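# Move ring from stake into blue tray, lying flat

## Task

Lift the ring clear of the stake, then set it down so it rests flat on the bottom of the blue tray.

## Robot and tools

Robot: two arms, left_arm and right_arm, mounted on opposite sides of a table. Each has a parallel two-finger gripper and a wrist camera (cam_left_wrist, cam_right_wrist, both 896x504). In the scene frame the table centre is the origin, +z is up and the table surface sits at z = +0.020 m. left_arm's base is at (-0.005, +0.460, +0.128) m and right_arm's at (-0.015, -0.464, +0.124) m. The arm names do not match image sides.

Frames: reported hand positions, orientations (quat_wxyz) and velocities are in that arm's own base frame. Commanded offsets are along the axes of that arm's current Hand target. On a gripper, +x points out along the fingers and the fingers close along y. end_effector_position is the point between the fingers, 3 to 4 cm behind their tips. Only the last 1.5 cm of each finger's inner face is flat.

Command rows: every moving command uses rows of 14 numbers, each in [-1, 1]. Numbers 1 to 7 are for left_arm and 8 to 14 for right_arm, each block ordered dx, dy, dz, rx, ry, rz, opening. All 14 must be sent even if one arm stays still. dx, dy, dz and rx, ry, rz are offsets, not poses: relative to the Hand target as it was when the action or call began, with 1.0 = 0.6 m for position and 180 degrees for rotation; rx, ry, rz form one rotation vector. Opening is absolute: +1 fully open (0.080 m), -1 fully closed, empty fingers meet near -0.78. Sending six zeros re-commands the current Hand target; to keep a gripper unchanged, resend its present opening (a 0 means half open, not 'no change').

execute_actions(actions, cameras): actions is a list of up to 15 actions; each action is up to 15 rows, one per 1/30 s step, and a short action repeats its last row to fill 15 steps. Every row in an action counts from that action's starting Hand target, and a new action starts from the updated target, so repeating an offset moves further. An empty actions list returns camera images and full state. cameras takes names, ["all"] or [].

move(target, speed, blend, opening_speed, grip_force, blocking, cameras): drives each gripper in a straight line toward target, which is one 14-number row or a list of up to 15 rows, all counted from the same starting Hand targets. speed is metres per second, 0.002 to 4.3 (default 0.25; rotation up to twice that in rad/s), one value or one per target. blend (metres) rounds corners between listed targets; 0 stops at each. opening_speed is the rate of change of the opening per second on the -1..+1 scale, at least 0.2. grip_force is newtons per finger pad, 8 to 34, one value or one per arm, and it stays set. blocking=false returns early while the move continues. A move does not avoid obstacles or the other arm; faster moves overshoot more and hit harder. Avoid paths passing near an arm's own base.

wait(seconds 0 to 10) lets time pass holding the last command. stop brakes a running move. zoom_image(camera, region [x0, y0, x1, y1] pixels, at most 504 by 504) enlarges part of the latest image from a wrist camera. read_manual gives licence text only. finished_scene(scene) ends the scene with its number; it cannot be undone, so call it only when the ring lies flat in the tray with no arm touching it.

Results: Hand target is the last commanded pose after clipping (orientation is limited to 32 degrees from the measured one each step). The gripper often stops short or droops at long reach; check end_effector_position and orientation and resend the missing amount. grip_measured is the measured opening on the command scale (error about 2 mm); to grip, command about 0.08 below the reading at first touch. grip_effort_n is motor effort, negative for closing, not pad force. Joint torques and External joint torques indicate loads; a move line reports done, off_target, held, blocked, moving or fault, plus limits such as paced or held. Blocked means the gripper stalled far from its goal against something. MOTOR HOT appears from 50 °C; hot motors, torque limits or too-fast joints cause faults that freeze an arm.

Avoid: dropping the ring or releasing it while moving, fast impacts on the stake, tray or table, arms or grippers touching each other, wrist camera cables snagging, holding the arm stretched out for long, and anything leaving the table. Occasional small pushes may nudge loose objects. Closing a gripper fully takes at least 0.6 s.

Each tool is called after "Emit:" in YAML: its name, and indented under it one key for each argument.

## Session

Emit:
execute_actions:
  actions: []

Scene clock: 0.00 s.
left_arm: end_effector_position=(+0.3106, -0.0253, +0.1904) grip_measured=+1.000 grip_effort_n=n/a end_effector_quat_wxyz=(+0.817, +0.288, +0.304, -0.397) | right_arm: end_effector_position=(+0.2024, +0.0663, +0.1705) grip_measured=+1.000 grip_effort_n=n/a end_effector_quat_wxyz=(+0.768, -0.130, +0.308, +0.547)
Joint positions: left_arm=[0.193 1.321 1.079 -0.824 0.595 1.132 0.08] | right_arm=[-0.273 1.205 0.889 -1.255 -0.907 -1.397 0.08]
Joint velocities: within noise
Joint torques (N m): no reading
External joint torques (N m): no reading
Motor temperatures (°C): left_arm=[29 29 30 30 33 32] | right_arm=[28 30 27 30 30 33]
Heat: left arm: hottest wrist yaw 33 °C (+0.0 °C/min); right arm: hottest wrist roll 33 °C (+0.0 °C/min).
Hand target: left_arm +0.3106, -0.0254, +0.1907; +0.817, +0.288, +0.303, -0.397 | right_arm +0.2026, +0.0665, +0.1711; +0.768, -0.131, +0.307, +0.547
Tool commands: left_gripper/opening=+1.0 right_gripper/opening=+1.0

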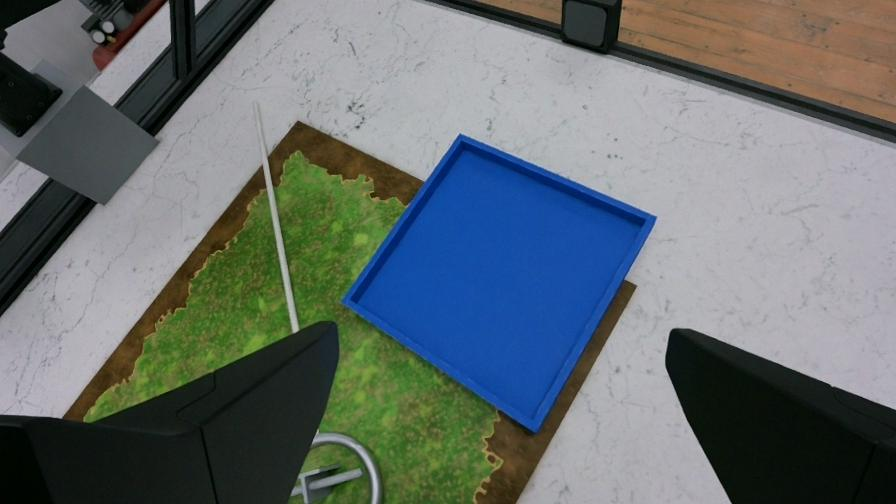

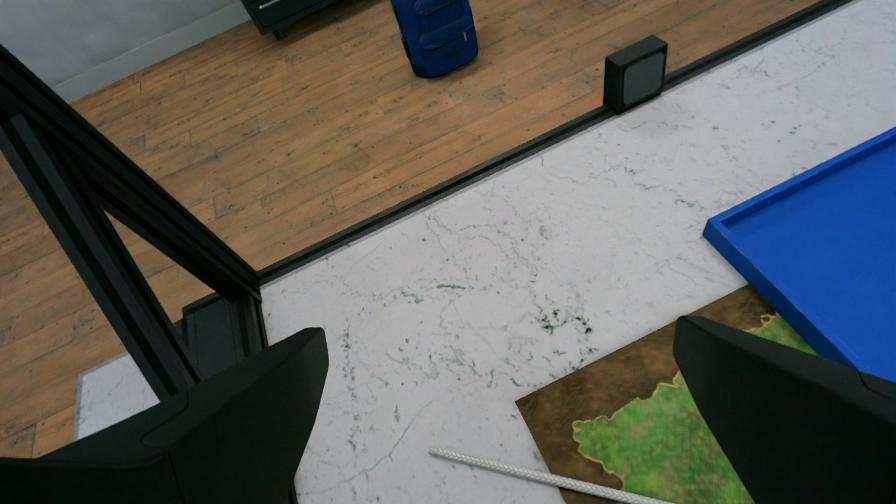

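Emit:
move:
  target: [-0.167,-0.079,-0.005,-0.311,0.148,0.107,1,0,0,0,0,0,0,1]
  cameras: ["all"]

Scene clock: 19.03 s.
left_arm: end_effector_position=(+0.2195, -0.0006, +0.2492) grip_measured=+1.000 grip_effort_n=-2.1 end_effector_quat_wxyz=(+0.819, +0.000, +0.574, -0.004) | right_arm: end_effector_position=(+0.2024, +0.0663, +0.1705) grip_measured=+1.000 grip_effort_n=-0.7 end_effector_quat_wxyz=(+0.768, -0.130, +0.308, +0.547)
Joint positions: left_arm=[0.002 1.169 1.371 -1.423 0.006 0.006 0.08] | right_arm=[-0.273 1.205 0.889 -1.255 -0.907 -1.397 0.08]
Joint torques (N m): left_arm=[-0.19 -1.77 6.36 0.62 -0.21 -0.07] | right_arm=[0.01 -2.95 4.71 0.52 -0.64 -0.01]
External joint torques (N m): left_arm=[-0.2 0.98 0.56 -0.3 -0.21 -0.07] | right_arm=[0.03 -0.07 -0.88 0.21 -0.1 0]
Heat: left arm: hottest wrist yaw 33 °C (+0.0 °C/min); right arm: hottest wrist roll 33 °C (+0.0 °C/min).
Hand target: left_arm +0.2206, -0.0004, +0.2504; +0.819, +0.001, +0.574, -0.001 | right_arm +0.2026, +0.0665, +0.1711; +0.768, -0.131, +0.307, +0.547
Off the commanded pose: left_arm 0.002 m, 0 deg | right_arm 0.001 m, 0 deg.
move: done

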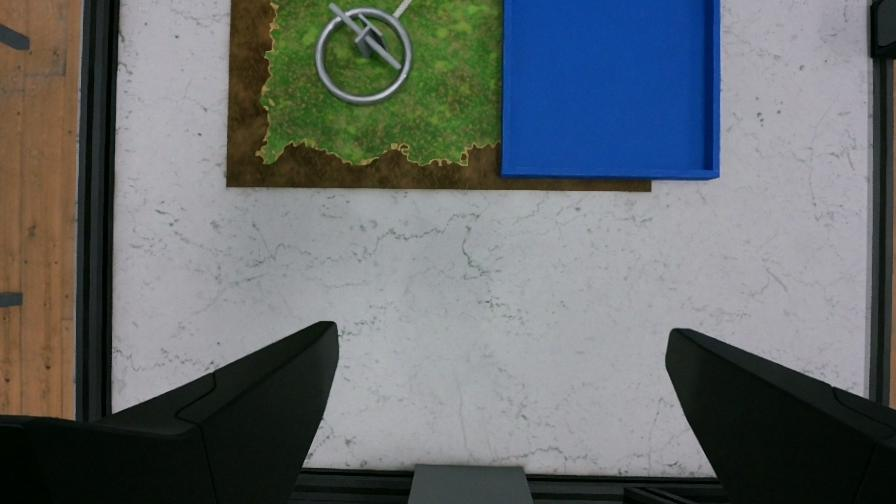

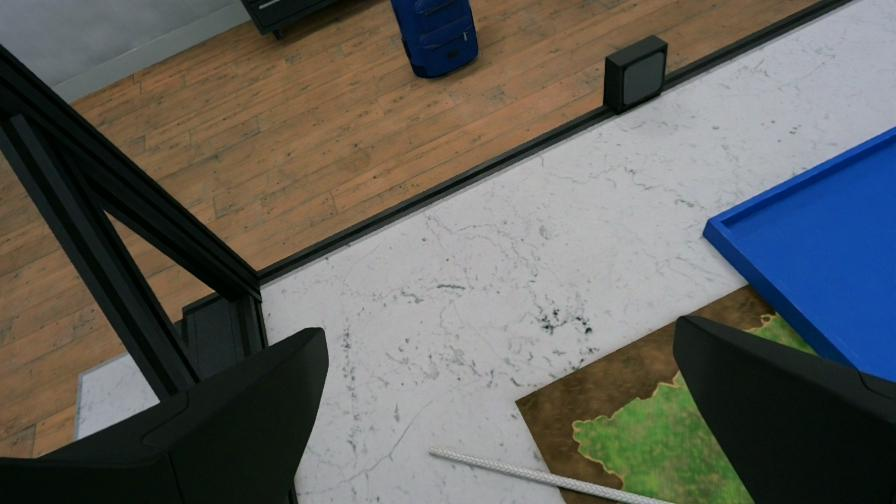

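Emit:
zoom_image:
  camera: "cam_left_wrist"
  region: [284, 0, 484, 130]

Scaled by 2.520 from the camera's 896x504 image, which has a finer 1280x720 frame.

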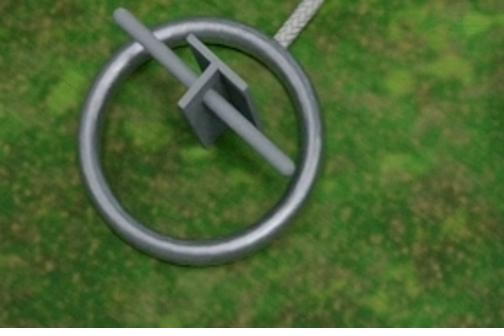

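Emit:
move:
  target: [0.267,0.15,-0.097,0,-0.278,0,1,0,0,0,0,0,0,1]
  cameras: ["cam_left_wrist"]

Emit:
zoom_image:
  camera: "cam_left_wrist"
  region: [298, 80, 598, 350]

Scene clock: 49.10 s.
left_arm: end_effector_position=(+0.2219, +0.0908, +0.0824) grip_measured=+1.000 grip_effort_n=-1.6 end_effector_quat_wxyz=(+0.985, +0.004, +0.172, +0.000) | right_arm: end_effector_position=(+0.2024, +0.0663, +0.1705) grip_measured=+1.000 grip_effort_n=-0.7 end_effector_quat_wxyz=(+0.768, -0.130, +0.308, +0.547)
Joint positions: left_arm=[0.845 0.889 0.047 0.344 0.779 0.373 0.08] | right_arm=[-0.273 1.205 0.889 -1.255 -0.907 -1.397 0.08]
Joint torques (N m): left_arm=[0.14 -0.33 4.77 1.65 0.45 -0.08] | right_arm=[-0.01 -2.92 4.69 0.51 -0.66 0]
External joint torques (N m): left_arm=[0.15 0.78 -1.25 0.16 0.22 -0.08] | right_arm=[0.01 -0.1 -0.87 0.2 -0.13 0]
Heat: left arm: hottest elbow 33 °C (+3.7 °C/min); right arm: hottest wrist roll 33 °C (+0.0 °C/min).
Hand target: left_arm +0.2209, +0.0895, +0.0799; +0.985, +0.000, +0.174, -0.002 | right_arm +0.2026, +0.0665, +0.1711; +0.768, -0.131, +0.307, +0.547
Off the commanded pose: left_arm 0.003 m, 1 deg | right_arm 0.001 m, 0 deg.
move: done
Images, in order (width x height): cam_left_wrist 896x504.

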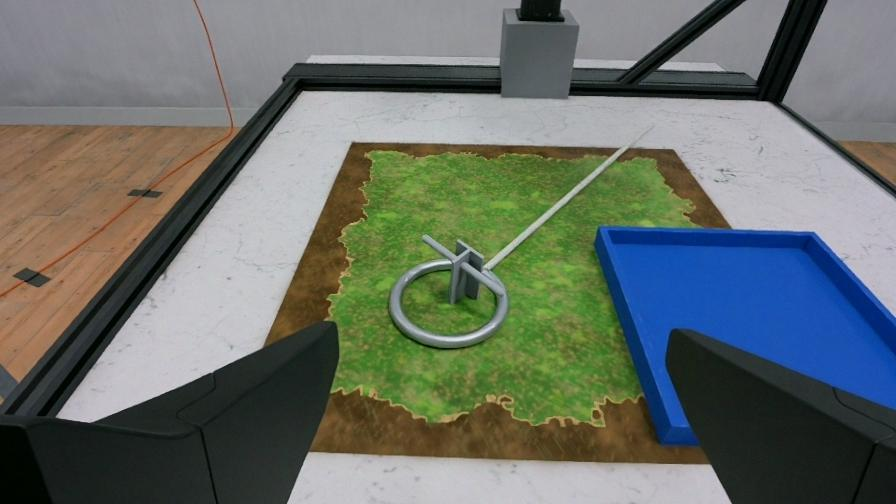

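Scaled by 1.680 from the camera's 896x504 image, which has a finer 1280x720 frame.

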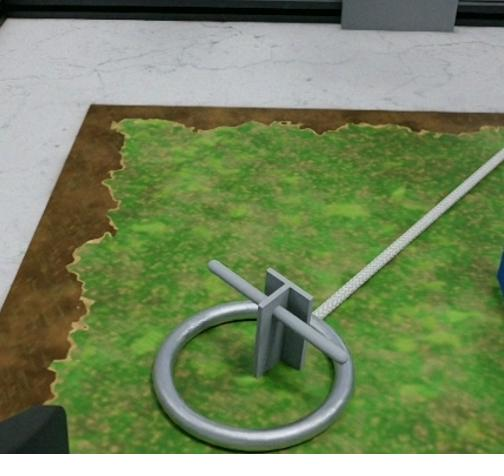

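Emit:
move:
  target: [0.321,0.047,0.010,-0.232,0.365,0.1625,-0.5,0,0,0,0,0,0,1]
  cameras: ["cam_left_wrist"]

Scene clock: 119.40 s.
left_arm: end_effector_position=(+0.4032, +0.1184, +0.0242) grip_measured=-0.496 grip_effort_n=-19.8 end_effector_quat_wxyz=(+0.650, -0.286, +0.643, +0.287) | right_arm: end_effector_position=(+0.2024, +0.0663, +0.1705) grip_measured=+1.000 grip_effort_n=-0.7 end_effector_quat_wxyz=(+0.768, -0.130, +0.308, +0.547)
Joint positions: left_arm=[0.285 2.206 1.67 -1.024 -0.003 -0.549 0.013] | right_arm=[-0.273 1.205 0.889 -1.255 -0.907 -1.397 0.08]
Joint torques (N m): left_arm=[-0.18 -7.82 6 0.06 0.09 -0.12] | right_arm=[-0.03 -2.92 4.74 0.51 -0.66 0]
External joint torques (N m): left_arm=[-0.13 2.43 0.39 -0.31 0.12 -0.12] | right_arm=[-0.02 -0.04 -0.83 0.22 -0.13 0]
Motor temperatures (°C): left_arm=[29 30 34 38 33 32] | right_arm=[28 32 31 30 31 33]
Heat: left arm: hottest wrist pitch 38 °C (+4.0 °C/min); right arm: hottest wrist roll 33 °C (+0.0 °C/min).
Hand target: left_arm +0.4039, +0.1172, +0.0197; +0.646, -0.287, +0.647, +0.287 | right_arm +0.2026, +0.0665, +0.1711; +0.768, -0.131, +0.307, +0.547
Off the commanded pose: left_arm 0.005 m, 1 deg | right_arm 0.001 m, 0 deg.
move: done
Images, in order (width x height): cam_left_wrist 896x504.

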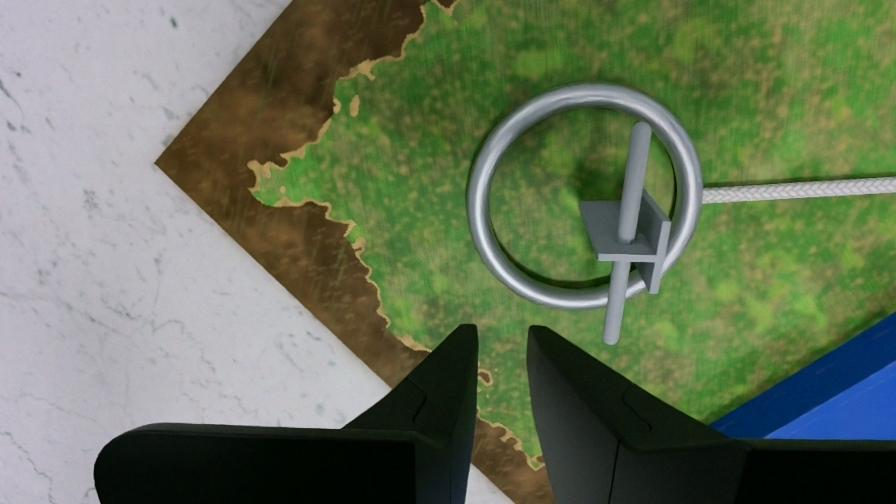

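Emit:
move:
  target: [0.11,0.004,0.016,0,0,0,-0.29,0,0,0,0,0,0,1]
  speed: 0.12
  cameras: ["cam_left_wrist"]

Scene clock: 133.70 s.
left_arm: end_effector_position=(+0.4114, +0.1264, -0.0392) grip_measured=-0.294 grip_effort_n=17.0 end_effector_quat_wxyz=(+0.651, -0.287, +0.641, +0.288) | right_arm: end_effector_position=(+0.2024, +0.0663, +0.1705) grip_measured=+1.000 grip_effort_n=-0.2 end_effector_quat_wxyz=(+0.768, -0.130, +0.308, +0.547)
Joint positions: left_arm=[0.297 2.335 1.621 -0.841 -0.003 -0.539 0.022] | right_arm=[-0.273 1.205 0.889 -1.255 -0.907 -1.397 0.08]
Joint torques (N m): left_arm=[0.04 -8.24 4.33 0.48 0.07 0.12] | right_arm=[-0.05 -2.93 4.72 0.51 -0.65 0]
External joint torques (N m): left_arm=[0.05 2.33 -0.88 0.12 0.11 0.12] | right_arm=[-0.05 -0.04 -0.88 0.21 -0.11 0.01]
Heat: left arm: hottest elbow 35 °C (+2.0 °C/min); right arm: hottest wrist roll 33 °C (+0.0 °C/min).
Hand target: left_arm +0.4087, +0.1258, -0.0462; +0.646, -0.287, +0.647, +0.287 | right_arm +0.2026, +0.0665, +0.1711; +0.768, -0.131, +0.307, +0.547
Off the commanded pose: left_arm 0.008 m, 1 deg | right_arm 0.001 m, 0 deg.
move: done
Images, in order (width x height): cam_left_wrist 896x504.

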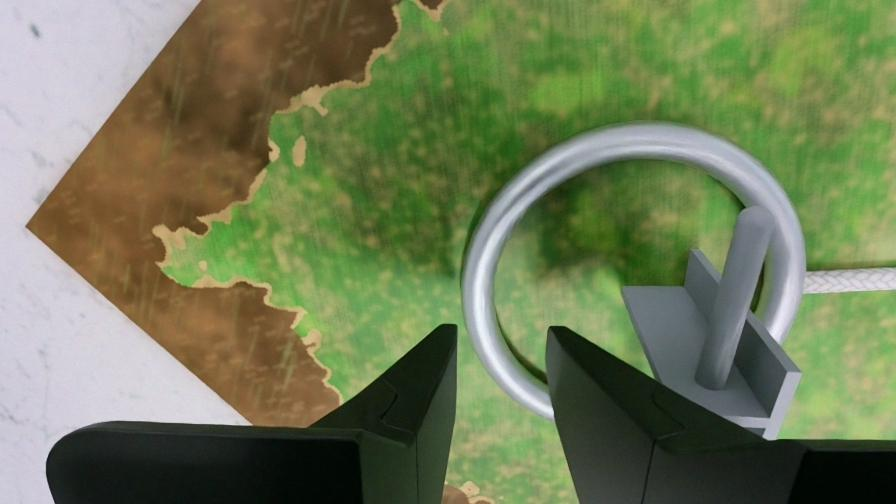

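Emit:
move:
  target: [0.045,0.0075,0.003,0,0,0,-0.29,0,0,0,0,0,0,1]
  speed: 0.08
  cameras: ["cam_left_wrist"]

Scene clock: 140.97 s.
left_arm: end_effector_position=(+0.4108, +0.1310, -0.0646) grip_measured=-0.294 grip_effort_n=17.0 end_effector_quat_wxyz=(+0.653, -0.288, +0.639, +0.287) | right_arm: end_effector_position=(+0.2024, +0.0663, +0.1705) grip_measured=+1.000 grip_effort_n=-0.7 end_effector_quat_wxyz=(+0.768, -0.130, +0.308, +0.547)
Joint positions: left_arm=[0.308 2.383 1.595 -0.763 -0.001 -0.528 0.022] | right_arm=[-0.273 1.205 0.889 -1.255 -0.907 -1.397 0.08]
Joint torques (N m): left_arm=[0.12 -7.99 3.87 0.53 0.03 0.12] | right_arm=[-0.04 -2.9 4.68 0.52 -0.62 0]
External joint torques (N m): left_arm=[0.12 2.71 -1.18 0.15 0.07 0.11] | right_arm=[-0.04 0.01 -0.92 0.22 -0.08 0.01]
Motor temperatures (°C): left_arm=[29 35 35 34 33 32] | right_arm=[28 32 31 30 31 33]
Heat: left arm: hottest shoulder 35 °C (+5.0 °C/min); right arm: hottest wrist roll 33 °C (+0.0 °C/min).
Hand target: left_arm +0.4065, +0.1301, -0.0733; +0.646, -0.287, +0.647, +0.286 | right_arm +0.2026, +0.0665, +0.1711; +0.768, -0.131, +0.307, +0.547
Off the commanded pose: left_arm 0.010 m, 1 deg | right_arm 0.001 m, 0 deg.
move: off_target (left_arm)
Images, in order (width x height): cam_left_wrist 896x504.

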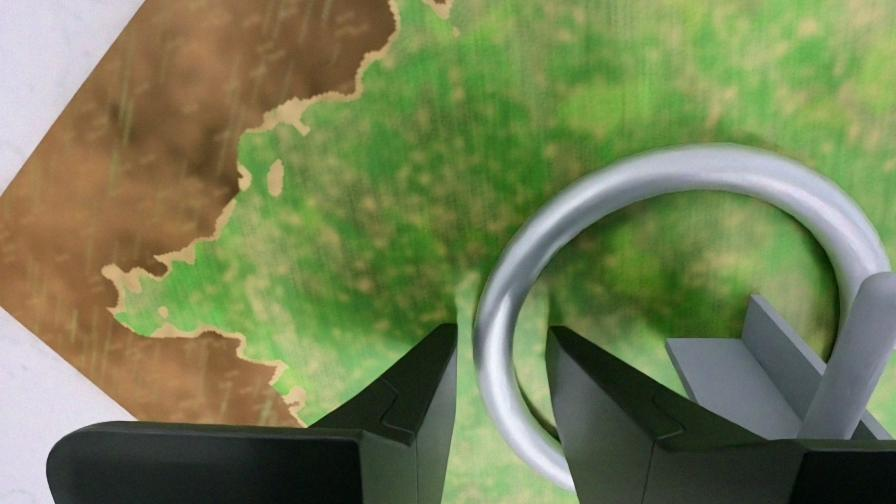

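Emit:
move:
  target:
    - [0.014,0,0.003,0,0,0,-0.29,0,0,0,0,0,0,1]
    - [0.014,0,0.003,0,0,0,-0.8,0,0,0,0,0,0,1]
  speed: 0.05
  opening_speed: 0.6
  cameras: ["cam_left_wrist"]

Scene clock: 148.43 s.
left_arm: end_effector_position=(+0.4135, +0.1289, -0.0665) grip_measured=-0.610 grip_effort_n=-83.5 end_effector_quat_wxyz=(+0.656, -0.290, +0.638, +0.281) | right_arm: end_effector_position=(+0.2024, +0.0663, +0.1705) grip_measured=+1.000 grip_effort_n=-0.7 end_effector_quat_wxyz=(+0.768, -0.130, +0.308, +0.547)
Joint positions: left_arm=[0.306 2.388 1.595 -0.75 0.01 -0.525 0.008] | right_arm=[-0.273 1.205 0.889 -1.255 -0.907 -1.397 0.08]
Joint torques (N m): left_arm=[0.49 -6.07 4.24 0.97 -0.35 0.07] | right_arm=[0.04 -2.92 4.69 0.5 -0.64 -0.01]
External joint torques (N m): left_arm=[0.42 4.54 -0.74 0.6 -0.31 0.07] | right_arm=[0.03 -0.01 -0.9 0.22 -0.1 -0.01]
Heat: left arm: hottest shoulder 35 °C (+5.0 °C/min); right arm: hottest wrist roll 33 °C (+0.0 °C/min).
Hand target: left_arm +0.4078, +0.1316, -0.0816; +0.646, -0.287, +0.646, +0.287 | right_arm +0.2026, +0.0665, +0.1711; +0.768, -0.131, +0.307, +0.547
Off the commanded pose: left_arm 0.016 m, 2 deg | right_arm 0.001 m, 0 deg.
move: off_target (left_arm); target 2's new opening was sent with left_arm's hand 0.015 m and 1 deg from that target
Images, in order (width x height): cam_left_wrist 896x504.

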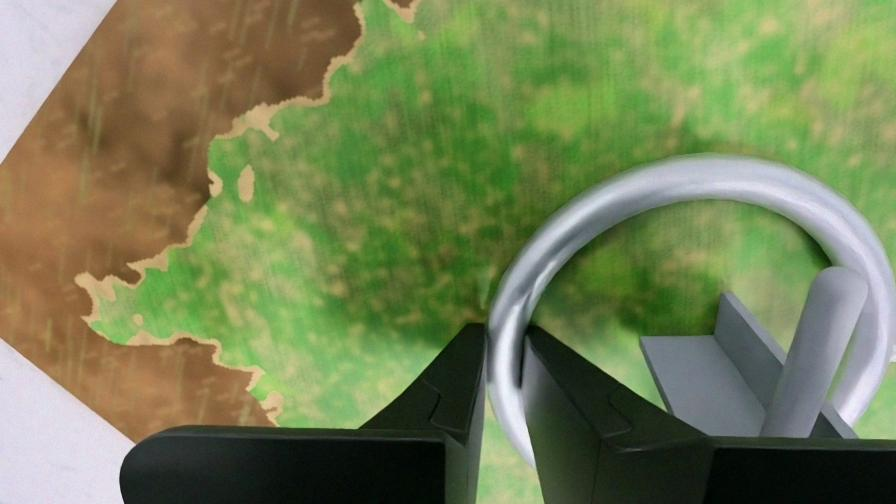

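Emit:
move:
  target:
    - [-0.02,0,0,0,0,0,-0.8,0,0,0,0,0,0,1]
    - [-0.035,-0.01,0.004,0,0,0,-0.8,0,0,0,0,0,0,1]
  speed: 0.06
  cameras: ["cam_left_wrist"]

Scene clock: 177.03 s.
left_arm: end_effector_position=(+0.4125, +0.1292, -0.0588) grip_measured=-0.610 grip_effort_n=-83.5 end_effector_quat_wxyz=(+0.647, -0.288, +0.646, +0.285) | right_arm: end_effector_position=(+0.2024, +0.0663, +0.1705) grip_measured=+1.000 grip_effort_n=-0.7 end_effector_quat_wxyz=(+0.768, -0.130, +0.308, +0.547)
Joint positions: left_arm=[0.305 2.388 1.631 -0.811 0.005 -0.528 0.008] | right_arm=[-0.273 1.205 0.889 -1.255 -0.907 -1.397 0.08]
Joint torques (N m): left_arm=[-0.19 -8.95 5.79 0.05 -0.18 -0.11] | right_arm=[-0.06 -2.97 4.68 0.51 -0.64 -0.01]
External joint torques (N m): left_arm=[-0.18 1.86 0.65 -0.31 -0.15 -0.11] | right_arm=[-0.05 -0.11 -0.88 0.22 -0.11 0]
Heat: left arm: hottest shoulder 34 °C (+5.1 °C/min); right arm: hottest wrist roll 33 °C (+0.0 °C/min).
Hand target: left_arm +0.4138, +0.1293, -0.0606; +0.646, -0.287, +0.647, +0.287 | right_arm +0.2026, +0.0665, +0.1711; +0.768, -0.131, +0.307, +0.547
Off the commanded pose: left_arm 0.002 m, 0 deg | right_arm 0.001 m, 0 deg.
move: done
Images, in order (width x height): cam_left_wrist 896x504.

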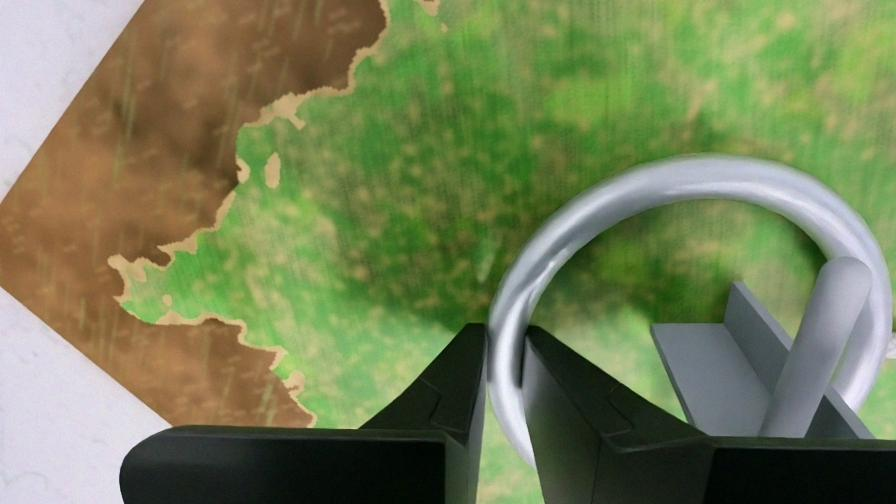

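Emit:
move:
  target: [0,-0.0125,0.009,0,0,0,-0.8,0,0,0,0,0,0,1]
  speed: 0.06
  cameras: ["cam_left_wrist"]

Scene clock: 194.37 s.
left_arm: end_effector_position=(+0.4221, +0.1282, -0.0577) grip_measured=-0.610 grip_effort_n=-83.5 end_effector_quat_wxyz=(+0.648, -0.288, +0.645, +0.284) | right_arm: end_effector_position=(+0.2024, +0.0663, +0.1705) grip_measured=+1.000 grip_effort_n=-0.7 end_effector_quat_wxyz=(+0.768, -0.130, +0.308, +0.547)
Joint positions: left_arm=[0.296 2.415 1.687 -0.838 0.005 -0.537 0.008] | right_arm=[-0.273 1.205 0.889 -1.255 -0.907 -1.397 0.08]
Joint torques (N m): left_arm=[-0.14 -8.92 5.85 0.03 -0.17 -0.12] | right_arm=[-0.03 -2.9 4.65 0.51 -0.65 -0.01]
External joint torques (N m): left_arm=[-0.21 1.98 0.75 -0.3 -0.13 -0.12] | right_arm=[0 -0.01 -0.92 0.21 -0.11 0]
Heat: left arm: hottest shoulder 36 °C (+2.0 °C/min); right arm: hottest wrist roll 33 °C (+0.0 °C/min).
Hand target: left_arm +0.4229, +0.1282, -0.0607; +0.646, -0.287, +0.647, +0.287 | right_arm +0.2026, +0.0665, +0.1711; +0.768, -0.131, +0.307, +0.547
Off the commanded pose: left_arm 0.003 m, 0 deg | right_arm 0.001 m, 0 deg.
move: done
Images, in order (width x height): cam_left_wrist 896x504.

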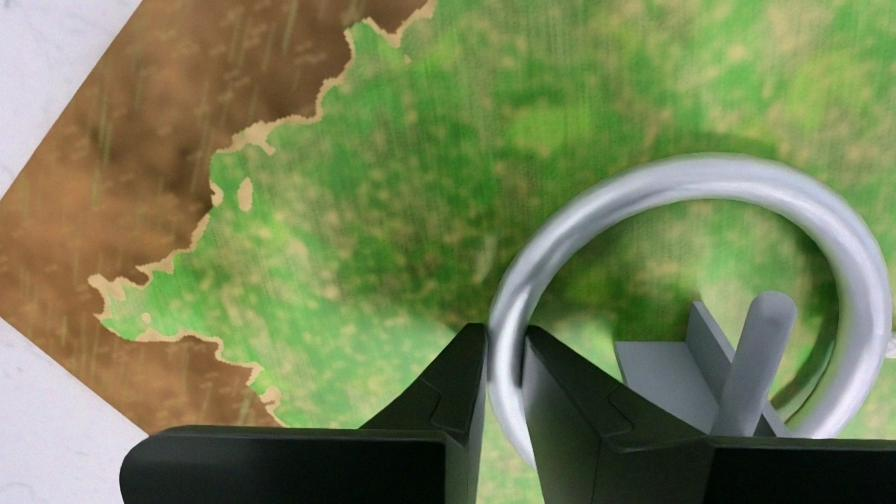

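Emit:
move:
  target: [-0.018,0,-0.0225,0,-0.167,0,-0.8,0,0,0,0,0,0,1]
  speed: 0.06
  cameras: ["cam_left_wrist"]

Scene clock: 208.03 s.
left_arm: end_effector_position=(+0.4138, +0.1169, -0.0537) grip_measured=-0.610 grip_effort_n=-83.5 end_effector_quat_wxyz=(+0.790, -0.203, +0.463, +0.347) | right_arm: end_effector_position=(+0.2024, +0.0663, +0.1705) grip_measured=+1.000 grip_effort_n=-0.2 end_effector_quat_wxyz=(+0.768, -0.130, +0.308, +0.547)
Joint positions: left_arm=[0.171 2.166 1.117 -0.106 -0.304 -0.593 0.008] | right_arm=[-0.273 1.205 0.889 -1.255 -0.907 -1.397 0.08]
Joint torques (N m): left_arm=[-0.04 -9.82 3.69 1.19 -0.6 -0.1] | right_arm=[-0.02 -2.91 4.67 0.52 -0.64 0]
External joint torques (N m): left_arm=[-0.03 -0.59 -1.17 0.19 -0.38 -0.1] | right_arm=[0 -0.06 -0.91 0.22 -0.11 0]
Heat: left arm: hottest shoulder 39 °C (+4.1 °C/min); right arm: hottest wrist roll 33 °C (+0.0 °C/min).
Hand target: left_arm +0.4139, +0.1183, -0.0499; +0.792, -0.203, +0.457, +0.351 | right_arm +0.2026, +0.0665, +0.1711; +0.768, -0.131, +0.307, +0.547
Off the commanded pose: left_arm 0.004 m, 1 deg | right_arm 0.001 m, 0 deg.
move: done
Images, in order (width x height): cam_left_wrist 896x504.

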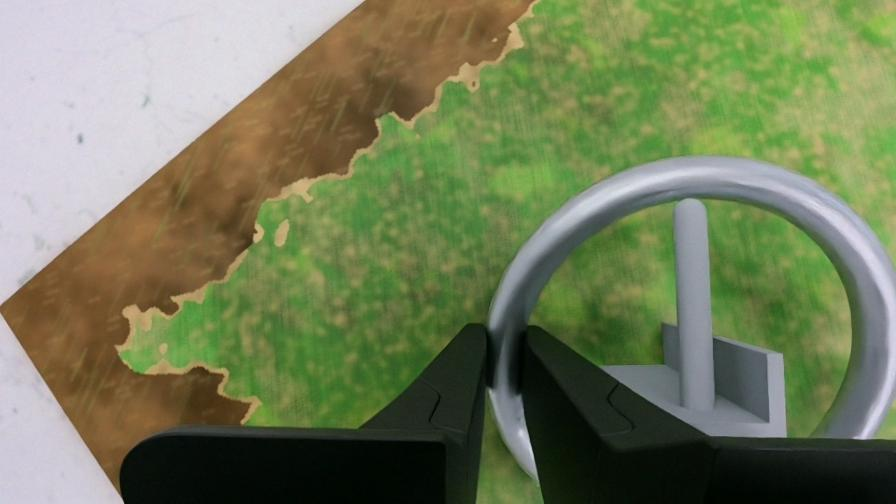

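Emit:
move:
  target:
    - [-0.009,0,0.005,0,0,0,-0.8,0,0,0,0,0,0,1]
    - [-0.030,0,-0.0325,0,0,0,-0.8,0,0,0,0,0,0,1]
  speed: 0.06
  cameras: ["cam_left_wrist"]

Scene clock: 228.17 s.
left_arm: end_effector_position=(+0.3942, +0.0997, -0.0513) grip_measured=-0.610 grip_effort_n=-83.5 end_effector_quat_wxyz=(+0.786, -0.202, +0.466, +0.351) | right_arm: end_effector_position=(+0.2024, +0.0663, +0.1705) grip_measured=+1.000 grip_effort_n=-0.7 end_effector_quat_wxyz=(+0.768, -0.130, +0.308, +0.547)
Joint positions: left_arm=[0.129 2.106 1.027 -0.099 -0.326 -0.637 0.008] | right_arm=[-0.273 1.205 0.889 -1.255 -0.907 -1.397 0.08]
Joint torques (N m): left_arm=[-0.32 -10.19 3.63 1.15 -0.47 -0.08] | right_arm=[-0.04 -3 4.69 0.51 -0.64 -0.02]
External joint torques (N m): left_arm=[-0.3 -1.57 -1.02 0.2 -0.25 -0.08] | right_arm=[-0.05 -0.09 -0.88 0.22 -0.1 -0.01]
Motor temperatures (°C): left_arm=[29 44 34 34 33 32] | right_arm=[28 32 32 30 31 33]
Heat: left arm: hottest shoulder 44 °C (+10.1 °C/min); right arm: hottest wrist roll 33 °C (+0.0 °C/min).
Hand target: left_arm +0.3965, +0.0990, -0.0441; +0.792, -0.203, +0.457, +0.351 | right_arm +0.2026, +0.0665, +0.1711; +0.768, -0.131, +0.307, +0.547
Off the commanded pose: left_arm 0.008 m, 1 deg | right_arm 0.001 m, 0 deg.
move: done
Images, in order (width x height): cam_left_wrist 896x504.

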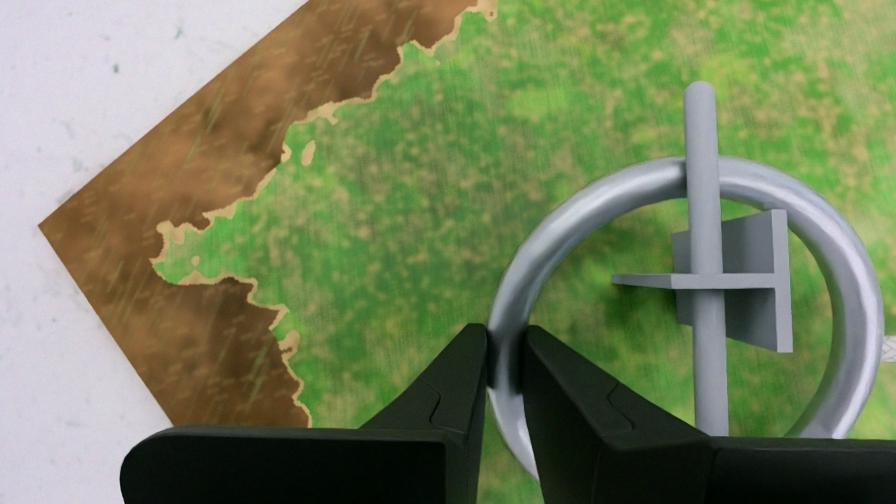

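Emit:
move:
  target:
    - [0.007,0,-0.004,0,0,0,-0.8,0,0,0,0,0,0,1]
    - [0.032,0,0.039,0,0,0,-0.8,0,0,0,0,0,0,1]
  speed: 0.06
  cameras: ["cam_left_wrist"]

Scene clock: 247.57 s.
left_arm: end_effector_position=(+0.4139, +0.1207, -0.0479) grip_measured=-0.610 grip_effort_n=-83.5 end_effector_quat_wxyz=(+0.791, -0.203, +0.457, +0.352) | right_arm: end_effector_position=(+0.2024, +0.0663, +0.1705) grip_measured=+1.000 grip_effort_n=-0.2 end_effector_quat_wxyz=(+0.768, -0.130, +0.308, +0.547)
Joint positions: left_arm=[0.176 2.151 1.115 -0.108 -0.312 -0.593 0.008] | right_arm=[-0.273 1.205 0.889 -1.255 -0.907 -1.397 0.08]
Joint torques (N m): left_arm=[0.18 -7.38 5.65 0.87 -0.18 0.09] | right_arm=[0.03 -2.97 4.69 0.52 -0.64 -0.01]
External joint torques (N m): left_arm=[0.18 1.76 0.79 -0.13 0.04 0.09] | right_arm=[0.03 -0.1 -0.91 0.22 -0.1 -0.01]
Heat: left arm: hottest shoulder 47 °C (+12.1 °C/min); right arm: hottest wrist roll 33 °C (+0.0 °C/min).
Hand target: left_arm +0.4165, +0.1212, -0.0490; +0.792, -0.203, +0.457, +0.351 | right_arm +0.2026, +0.0665, +0.1711; +0.768, -0.131, +0.307, +0.547
Off the commanded pose: left_arm 0.003 m, 0 deg | right_arm 0.001 m, 0 deg.
move: done
Images, in order (width x height): cam_left_wrist 896x504.

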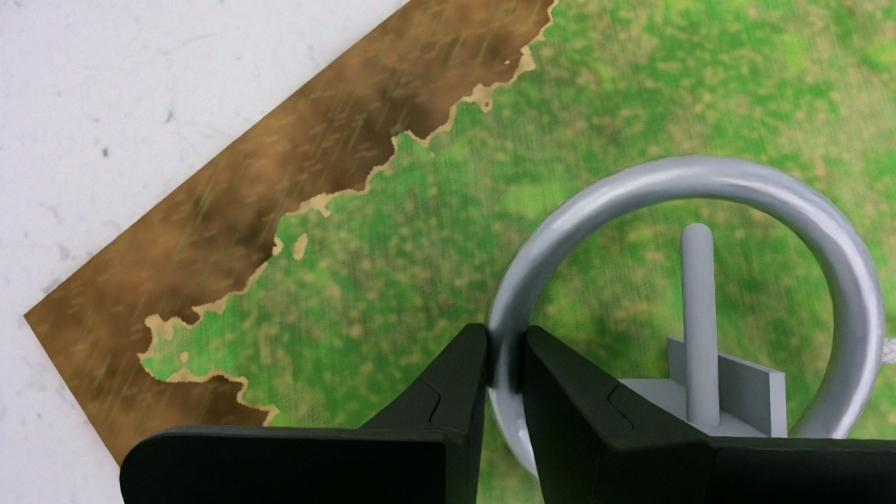

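Emit:
move:
  target: [-0.027,0,0.013,0,0,0,-0.8,0,0,0,0,0,0,1]
  speed: 0.06
  cameras: ["cam_left_wrist"]

Scene clock: 254.13 s.
left_arm: end_effector_position=(+0.4097, +0.1199, -0.0405) grip_measured=-0.610 grip_effort_n=-83.5 end_effector_quat_wxyz=(+0.785, -0.200, +0.468, +0.354) | right_arm: end_effector_position=(+0.2024, +0.0663, +0.1705) grip_measured=+1.000 grip_effort_n=-0.7 end_effector_quat_wxyz=(+0.768, -0.130, +0.308, +0.547)
Joint positions: left_arm=[0.176 2.127 1.125 -0.167 -0.312 -0.593 0.008] | right_arm=[-0.273 1.205 0.889 -1.255 -0.907 -1.397 0.08]
Joint torques (N m): left_arm=[-0.23 -10.42 5.58 0.81 -0.21 0.03] | right_arm=[-0.02 -2.89 4.68 0.52 -0.65 0.01]
External joint torques (N m): left_arm=[-0.24 -1.38 0.62 -0.15 0.01 0.03] | right_arm=[-0.04 -0.02 -0.9 0.22 -0.11 0.01]
Heat: left arm: hottest shoulder 46 °C (+10.1 °C/min); right arm: hottest wrist roll 33 °C (+0.0 °C/min).
Hand target: left_arm +0.4157, +0.1202, -0.0310; +0.792, -0.203, +0.457, +0.351 | right_arm +0.2026, +0.0665, +0.1711; +0.768, -0.131, +0.307, +0.547
Off the commanded pose: left_arm 0.011 m, 1 deg | right_arm 0.001 m, 0 deg.
move: off_target (left_arm)
Images, in order (width x height): cam_left_wrist 896x504.

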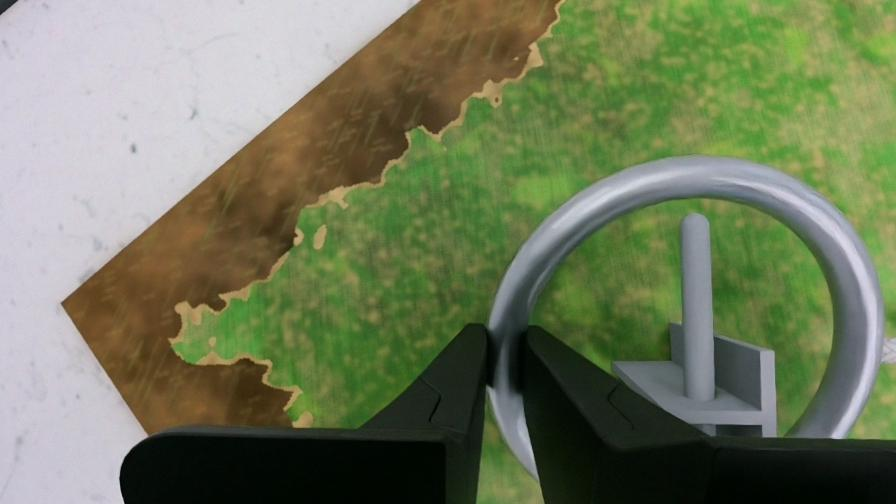

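Emit:
move:
  target: [-0.011,0,-0.0185,0,0,0,-0.8,0,0,0,0,0,0,1]
  speed: 0.06
  cameras: ["cam_left_wrist"]

Scene clock: 263.53 s.
left_arm: end_effector_position=(+0.4063, +0.1119, -0.0360) grip_measured=-0.610 grip_effort_n=-83.5 end_effector_quat_wxyz=(+0.788, -0.202, +0.463, +0.352) | right_arm: end_effector_position=(+0.2024, +0.0663, +0.1705) grip_measured=+1.000 grip_effort_n=-0.7 end_effector_quat_wxyz=(+0.768, -0.130, +0.308, +0.547)
Joint positions: left_arm=[0.157 2.098 1.094 -0.159 -0.317 -0.61 0.008] | right_arm=[-0.273 1.205 0.889 -1.255 -0.907 -1.397 0.08]
Joint torques (N m): left_arm=[-0.42 -10.06 3.73 1.06 -0.38 -0.12] | right_arm=[-0.04 -2.97 4.72 0.52 -0.63 -0.01]
External joint torques (N m): left_arm=[-0.42 -1.19 -1.21 0.1 -0.16 -0.12] | right_arm=[-0.01 -0.08 -0.88 0.22 -0.09 0]
Heat: left arm: hottest shoulder 47 °C (+9.1 °C/min); right arm: hottest wrist roll 33 °C (+0.0 °C/min).
Hand target: left_arm +0.4070, +0.1107, -0.0308; +0.792, -0.203, +0.457, +0.351 | right_arm +0.2026, +0.0665, +0.1711; +0.768, -0.131, +0.307, +0.547
Off the commanded pose: left_arm 0.005 m, 1 deg | right_arm 0.001 m, 0 deg.
move: done
Images, in order (width x height): cam_left_wrist 896x504.

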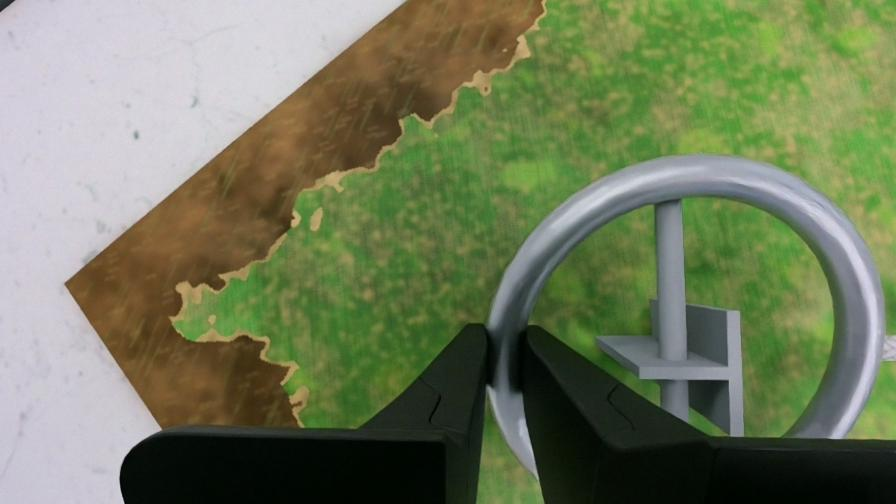

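Emit:
move:
  target: [-0.027,0.005,-0.027,0,0,0,-0.8,0,0,0,0,0,0,1]
  speed: 0.06
  cameras: ["cam_left_wrist"]

Scene clock: 270.63 s.
left_arm: end_effector_position=(+0.3885, +0.0958, -0.0313) grip_measured=-0.610 grip_effort_n=-83.5 end_effector_quat_wxyz=(+0.788, -0.201, +0.466, +0.349) | right_arm: end_effector_position=(+0.2024, +0.0663, +0.1705) grip_measured=+1.000 grip_effort_n=-0.7 end_effector_quat_wxyz=(+0.768, -0.130, +0.308, +0.547)
Joint positions: left_arm=[0.121 2.03 1.011 -0.157 -0.327 -0.642 0.008] | right_arm=[-0.273 1.205 0.889 -1.255 -0.907 -1.397 0.08]
Joint torques (N m): left_arm=[-0.06 -9.81 4.07 1.04 -0.51 -0.13] | right_arm=[-0.05 -2.91 4.69 0.53 -0.62 -0.02]
External joint torques (N m): left_arm=[-0.06 -1.53 -0.75 0.11 -0.28 -0.13] | right_arm=[-0.06 -0.05 -0.9 0.23 -0.09 -0.01]
Heat: left arm: hottest shoulder 46 °C (+6.0 °C/min); right arm: hottest wrist roll 33 °C (+0.0 °C/min).
Hand target: left_arm +0.3899, +0.0963, -0.0249; +0.792, -0.203, +0.457, +0.351 | right_arm +0.2026, +0.0665, +0.1711; +0.768, -0.131, +0.307, +0.547
Off the commanded pose: left_arm 0.007 m, 1 deg | right_arm 0.001 m, 0 deg.
move: done
Images, in order (width x height): cam_left_wrist 896x504.

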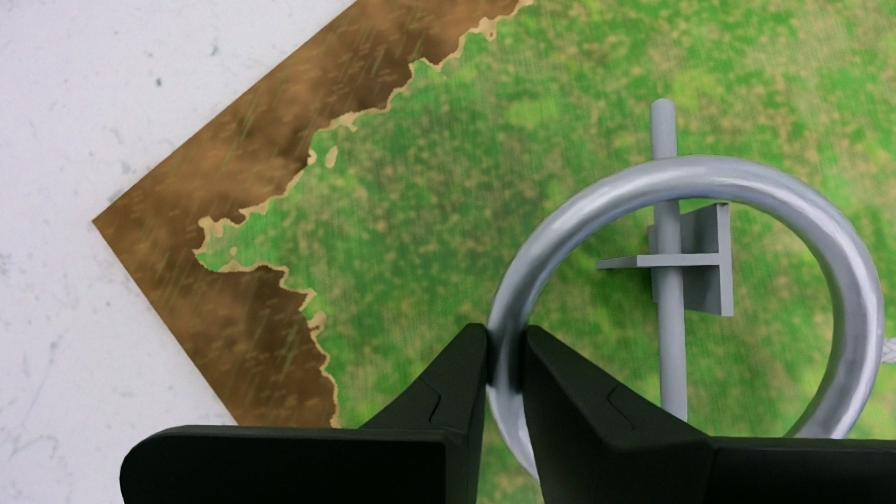

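Emit:
move:
  target:
    - [-0.032,0,0.011,0,0,0,-0.8,0,0,0,0,0,0,1]
    - [-0.115,0,0.06,0,0,0,-0.8,0,0,0,0,0,0,1]
  speed: 0.08
  blend: 0.01
  cameras: ["cam_left_wrist"]

Scene clock: 280.63 s.
left_arm: end_effector_position=(+0.3836, +0.0929, +0.0435) grip_measured=-0.610 grip_effort_n=-83.5 end_effector_quat_wxyz=(+0.786, -0.200, +0.469, +0.350) | right_arm: end_effector_position=(+0.2024, +0.0663, +0.1705) grip_measured=+1.000 grip_effort_n=-0.2 end_effector_quat_wxyz=(+0.768, -0.130, +0.308, +0.547)
Joint positions: left_arm=[0.114 1.843 1.109 -0.454 -0.33 -0.649 0.008] | right_arm=[-0.273 1.205 0.889 -1.255 -0.907 -1.397 0.08]
Joint torques (N m): left_arm=[-0.07 -9.08 6.6 0.78 -0.5 -0.13] | right_arm=[-0.05 -2.96 4.64 0.52 -0.65 0]
External joint torques (N m): left_arm=[-0.07 -1.19 0.78 -0.18 -0.27 -0.13] | right_arm=[-0.06 -0.1 -0.92 0.22 -0.12 0]
Heat: left arm: hottest shoulder 45 °C (+3.0 °C/min); right arm: hottest wrist roll 33 °C (+0.0 °C/min).
Hand target: left_arm +0.3877, +0.0938, +0.0529; +0.792, -0.203, +0.457, +0.351 | right_arm +0.2026, +0.0665, +0.1711; +0.768, -0.131, +0.307, +0.547
Off the commanded pose: left_arm 0.010 m, 2 deg | right_arm 0.001 m, 0 deg.
move: off_target (left_arm)
Images, in order (width x height): cam_left_wrist 896x504.

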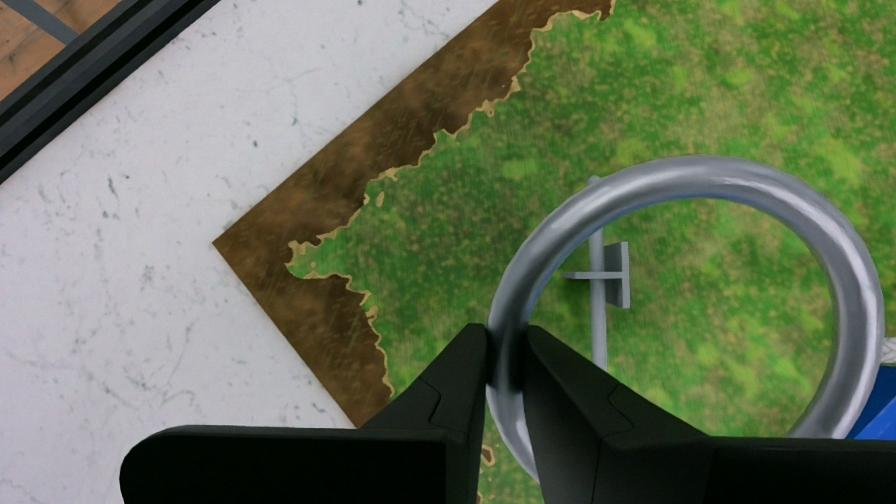

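Emit:
move:
  target: [-0.112,-0.2325,-0.227,0,0.167,0,-0.8,0,0,0,0,0,0,1]
  speed: 0.12
  cameras: ["cam_left_wrist"]

Scene clock: 298.20 s.
left_arm: end_effector_position=(+0.3878, -0.1112, +0.0445) grip_measured=-0.610 grip_effort_n=-83.5 end_effector_quat_wxyz=(+0.648, -0.285, +0.645, +0.286) | right_arm: end_effector_position=(+0.2024, +0.0663, +0.1705) grip_measured=+1.000 grip_effort_n=-0.7 end_effector_quat_wxyz=(+0.768, -0.130, +0.308, +0.547)
Joint positions: left_arm=[-0.28 2.126 1.624 -1.067 -0.003 -1.111 0.008] | right_arm=[-0.273 1.205 0.889 -1.255 -0.907 -1.397 0.08]
Joint torques (N m): left_arm=[0.09 -7.74 6.44 0.01 0.04 -0.12] | right_arm=[-0.01 -2.98 4.65 0.5 -0.63 0]
External joint torques (N m): left_arm=[0.07 1.97 0.86 -0.3 0.11 -0.12] | right_arm=[0 -0.09 -0.92 0.21 -0.09 0.01]
Heat: left arm: hottest shoulder 46 °C (+0.0 °C/min); right arm: hottest wrist roll 33 °C (+0.0 °C/min).
Hand target: left_arm +0.3895, -0.1122, +0.0430; +0.646, -0.287, +0.647, +0.287 | right_arm +0.2026, +0.0665, +0.1711; +0.768, -0.131, +0.307, +0.547
Off the commanded pose: left_arm 0.002 m, 0 deg | right_arm 0.001 m, 0 deg.
move: done
Images, in order (width x height): cam_left_wrist 896x504.

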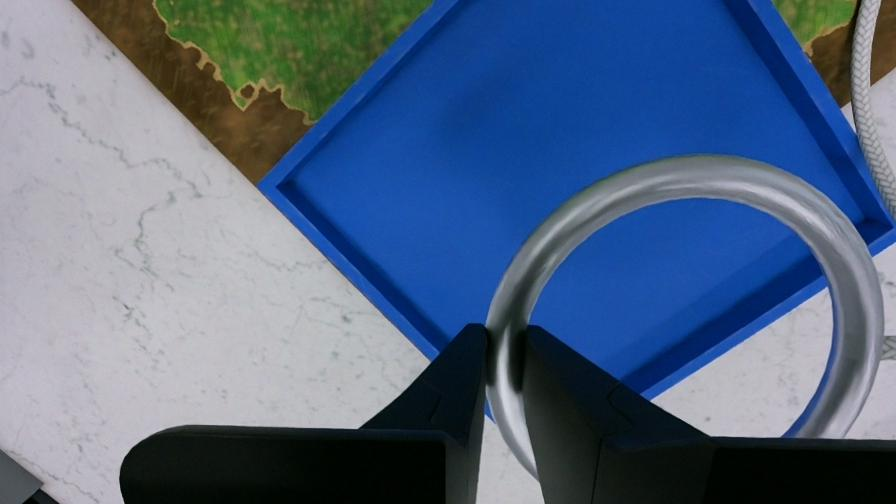

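Emit:
move:
  target: [0.175,0.004,0.002,0,0,0,-0.8,0,0,0,0,0,0,1]
  speed: 0.1
  cameras: ["cam_left_wrist"]

Scene clock: 306.83 s.
left_arm: end_effector_position=(+0.3909, -0.1108, -0.0557) grip_measured=-0.610 grip_effort_n=-83.5 end_effector_quat_wxyz=(+0.651, -0.289, +0.642, +0.284) | right_arm: end_effector_position=(+0.2024, +0.0663, +0.1705) grip_measured=+1.000 grip_effort_n=-0.2 end_effector_quat_wxyz=(+0.768, -0.130, +0.308, +0.547)
Joint positions: left_arm=[-0.277 2.288 1.46 -0.729 -0.003 -1.111 0.008] | right_arm=[-0.273 1.205 0.889 -1.255 -0.907 -1.397 0.08]
Joint torques (N m): left_arm=[0.14 -7.74 3.96 0.54 0.07 0.04] | right_arm=[0.06 -2.96 4.71 0.5 -0.64 -0.01]
External joint torques (N m): left_arm=[0.14 2.37 -1.01 0.19 0.12 0.03] | right_arm=[0.06 -0.1 -0.83 0.22 -0.11 0]
Heat: left arm: hottest shoulder 44 °C (-3.0 °C/min); right arm: hottest wrist roll 33 °C (+0.0 °C/min).
Hand target: left_arm +0.3884, -0.1097, -0.0621; +0.646, -0.287, +0.647, +0.287 | right_arm +0.2026, +0.0665, +0.1711; +0.768, -0.131, +0.307, +0.547
Off the commanded pose: left_arm 0.007 m, 1 deg | right_arm 0.001 m, 0 deg.
move: done
Images, in order (width x height): cam_left_wrist 896x504.

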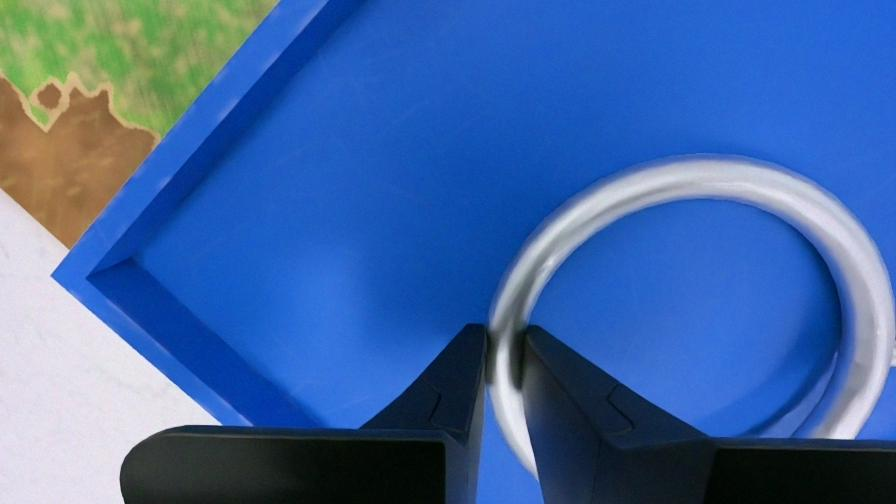

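Emit:
move:
  target: [0.017,-0.003,0.002,0,0,0,-0.8,0,0,0,0,0,0,1]
  speed: 0.05
  cameras: ["cam_left_wrist"]

Scene clock: 315.53 s.
left_arm: end_effector_position=(+0.3928, -0.1114, -0.0604) grip_measured=-0.610 grip_effort_n=-83.5 end_effector_quat_wxyz=(+0.652, -0.290, +0.641, +0.283) | right_arm: end_effector_position=(+0.2024, +0.0663, +0.1705) grip_measured=+1.000 grip_effort_n=-0.7 end_effector_quat_wxyz=(+0.768, -0.130, +0.308, +0.547)
Joint positions: left_arm=[-0.277 2.301 1.46 -0.711 -0.002 -1.111 0.008] | right_arm=[-0.273 1.205 0.889 -1.255 -0.907 -1.397 0.08]
Joint torques (N m): left_arm=[0.2 -5.9 4.37 0.96 0.06 0.05] | right_arm=[-0.02 -3.02 4.68 0.53 -0.62 0]
External joint torques (N m): left_arm=[0.15 4.18 -0.52 0.61 0.12 0.05] | right_arm=[-0.01 -0.14 -0.9 0.23 -0.09 0.01]
Heat: left arm: hottest shoulder 43 °C (-3.0 °C/min); right arm: hottest wrist roll 33 °C (+0.0 °C/min).
Hand target: left_arm +0.3904, -0.1101, -0.0723; +0.646, -0.287, +0.647, +0.287 | right_arm +0.2026, +0.0665, +0.1711; +0.768, -0.131, +0.307, +0.547
Off the commanded pose: left_arm 0.012 m, 1 deg | right_arm 0.001 m, 0 deg.
move: off_target (left_arm)
Images, in order (width x height): cam_left_wrist 896x504.

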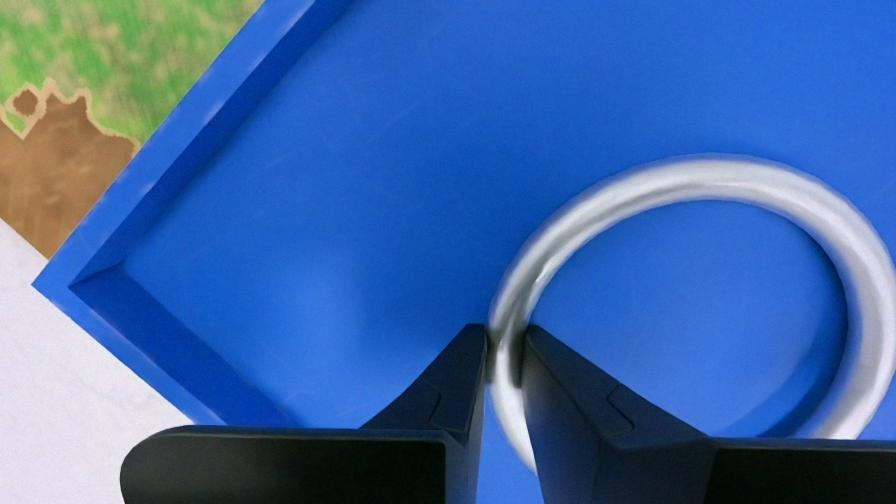

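Emit:
move:
  target:
    - [-0.008,0,0,0,0,0,-0.25,0,0,0,0,0,0,1]
    - [-0.2,0,-0.05,0,0,0,-0.25,0,0,0,0,0,0,1]
  speed: 0.1
  opening_speed: 0.4
  cameras: ["cam_left_wrist"]

Scene clock: 325.13 s.
left_arm: end_effector_position=(+0.3692, -0.1307, +0.0426) grip_measured=-0.254 grip_effort_n=16.5 end_effector_quat_wxyz=(+0.644, -0.282, +0.650, +0.289) | right_arm: end_effector_position=(+0.2024, +0.0663, +0.1705) grip_measured=+1.000 grip_effort_n=-0.7 end_effector_quat_wxyz=(+0.768, -0.130, +0.308, +0.547)
Joint positions: left_arm=[-0.341 2.096 1.571 -1.058 -0.002 -1.173 0.024] | right_arm=[-0.273 1.205 0.889 -1.255 -0.907 -1.397 0.08]
Joint torques (N m): left_arm=[-0.22 -9.95 5.84 -0.03 0.05 -0.13] | right_arm=[0 -2.92 4.65 0.52 -0.66 0]
External joint torques (N m): left_arm=[-0.23 -0.58 0.37 -0.31 0.11 -0.13] | right_arm=[0.01 -0.02 -0.96 0.22 -0.12 0]
Heat: left arm: hottest shoulder 43 °C (-3.0 °C/min); right arm: hottest wrist roll 33 °C (+0.0 °C/min).
Hand target: left_arm +0.3705, -0.1323, +0.0477; +0.646, -0.287, +0.647, +0.287 | right_arm +0.2026, +0.0665, +0.1711; +0.768, -0.131, +0.307, +0.547
Off the commanded pose: left_arm 0.005 m, 1 deg | right_arm 0.001 m, 0 deg.
move: done
Images, in order (width x height): cam_left_wrist 896x504.

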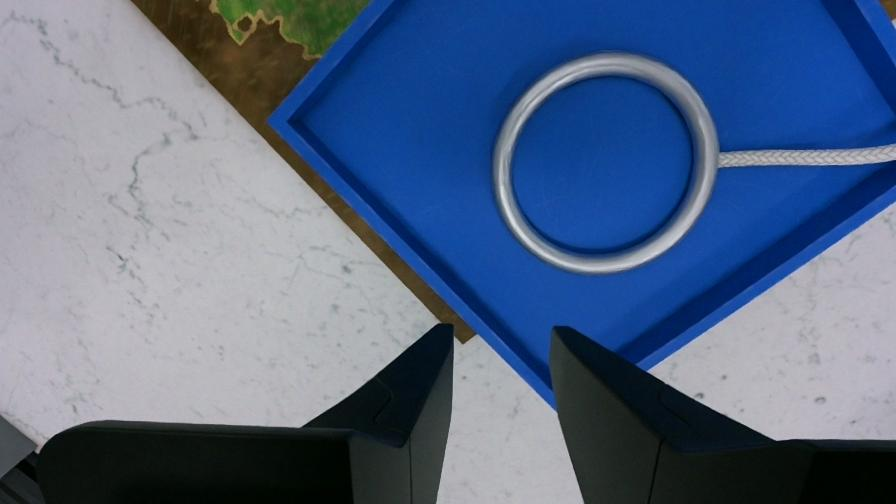

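Emit:
zoom_image:
  camera: "cam_left_wrist"
  region: [480, 30, 896, 290]

Scaled by 1.212 from the camera's 896x504 image, which has a finer 1280x720 frame.

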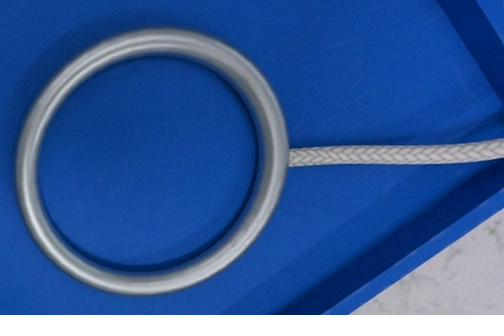

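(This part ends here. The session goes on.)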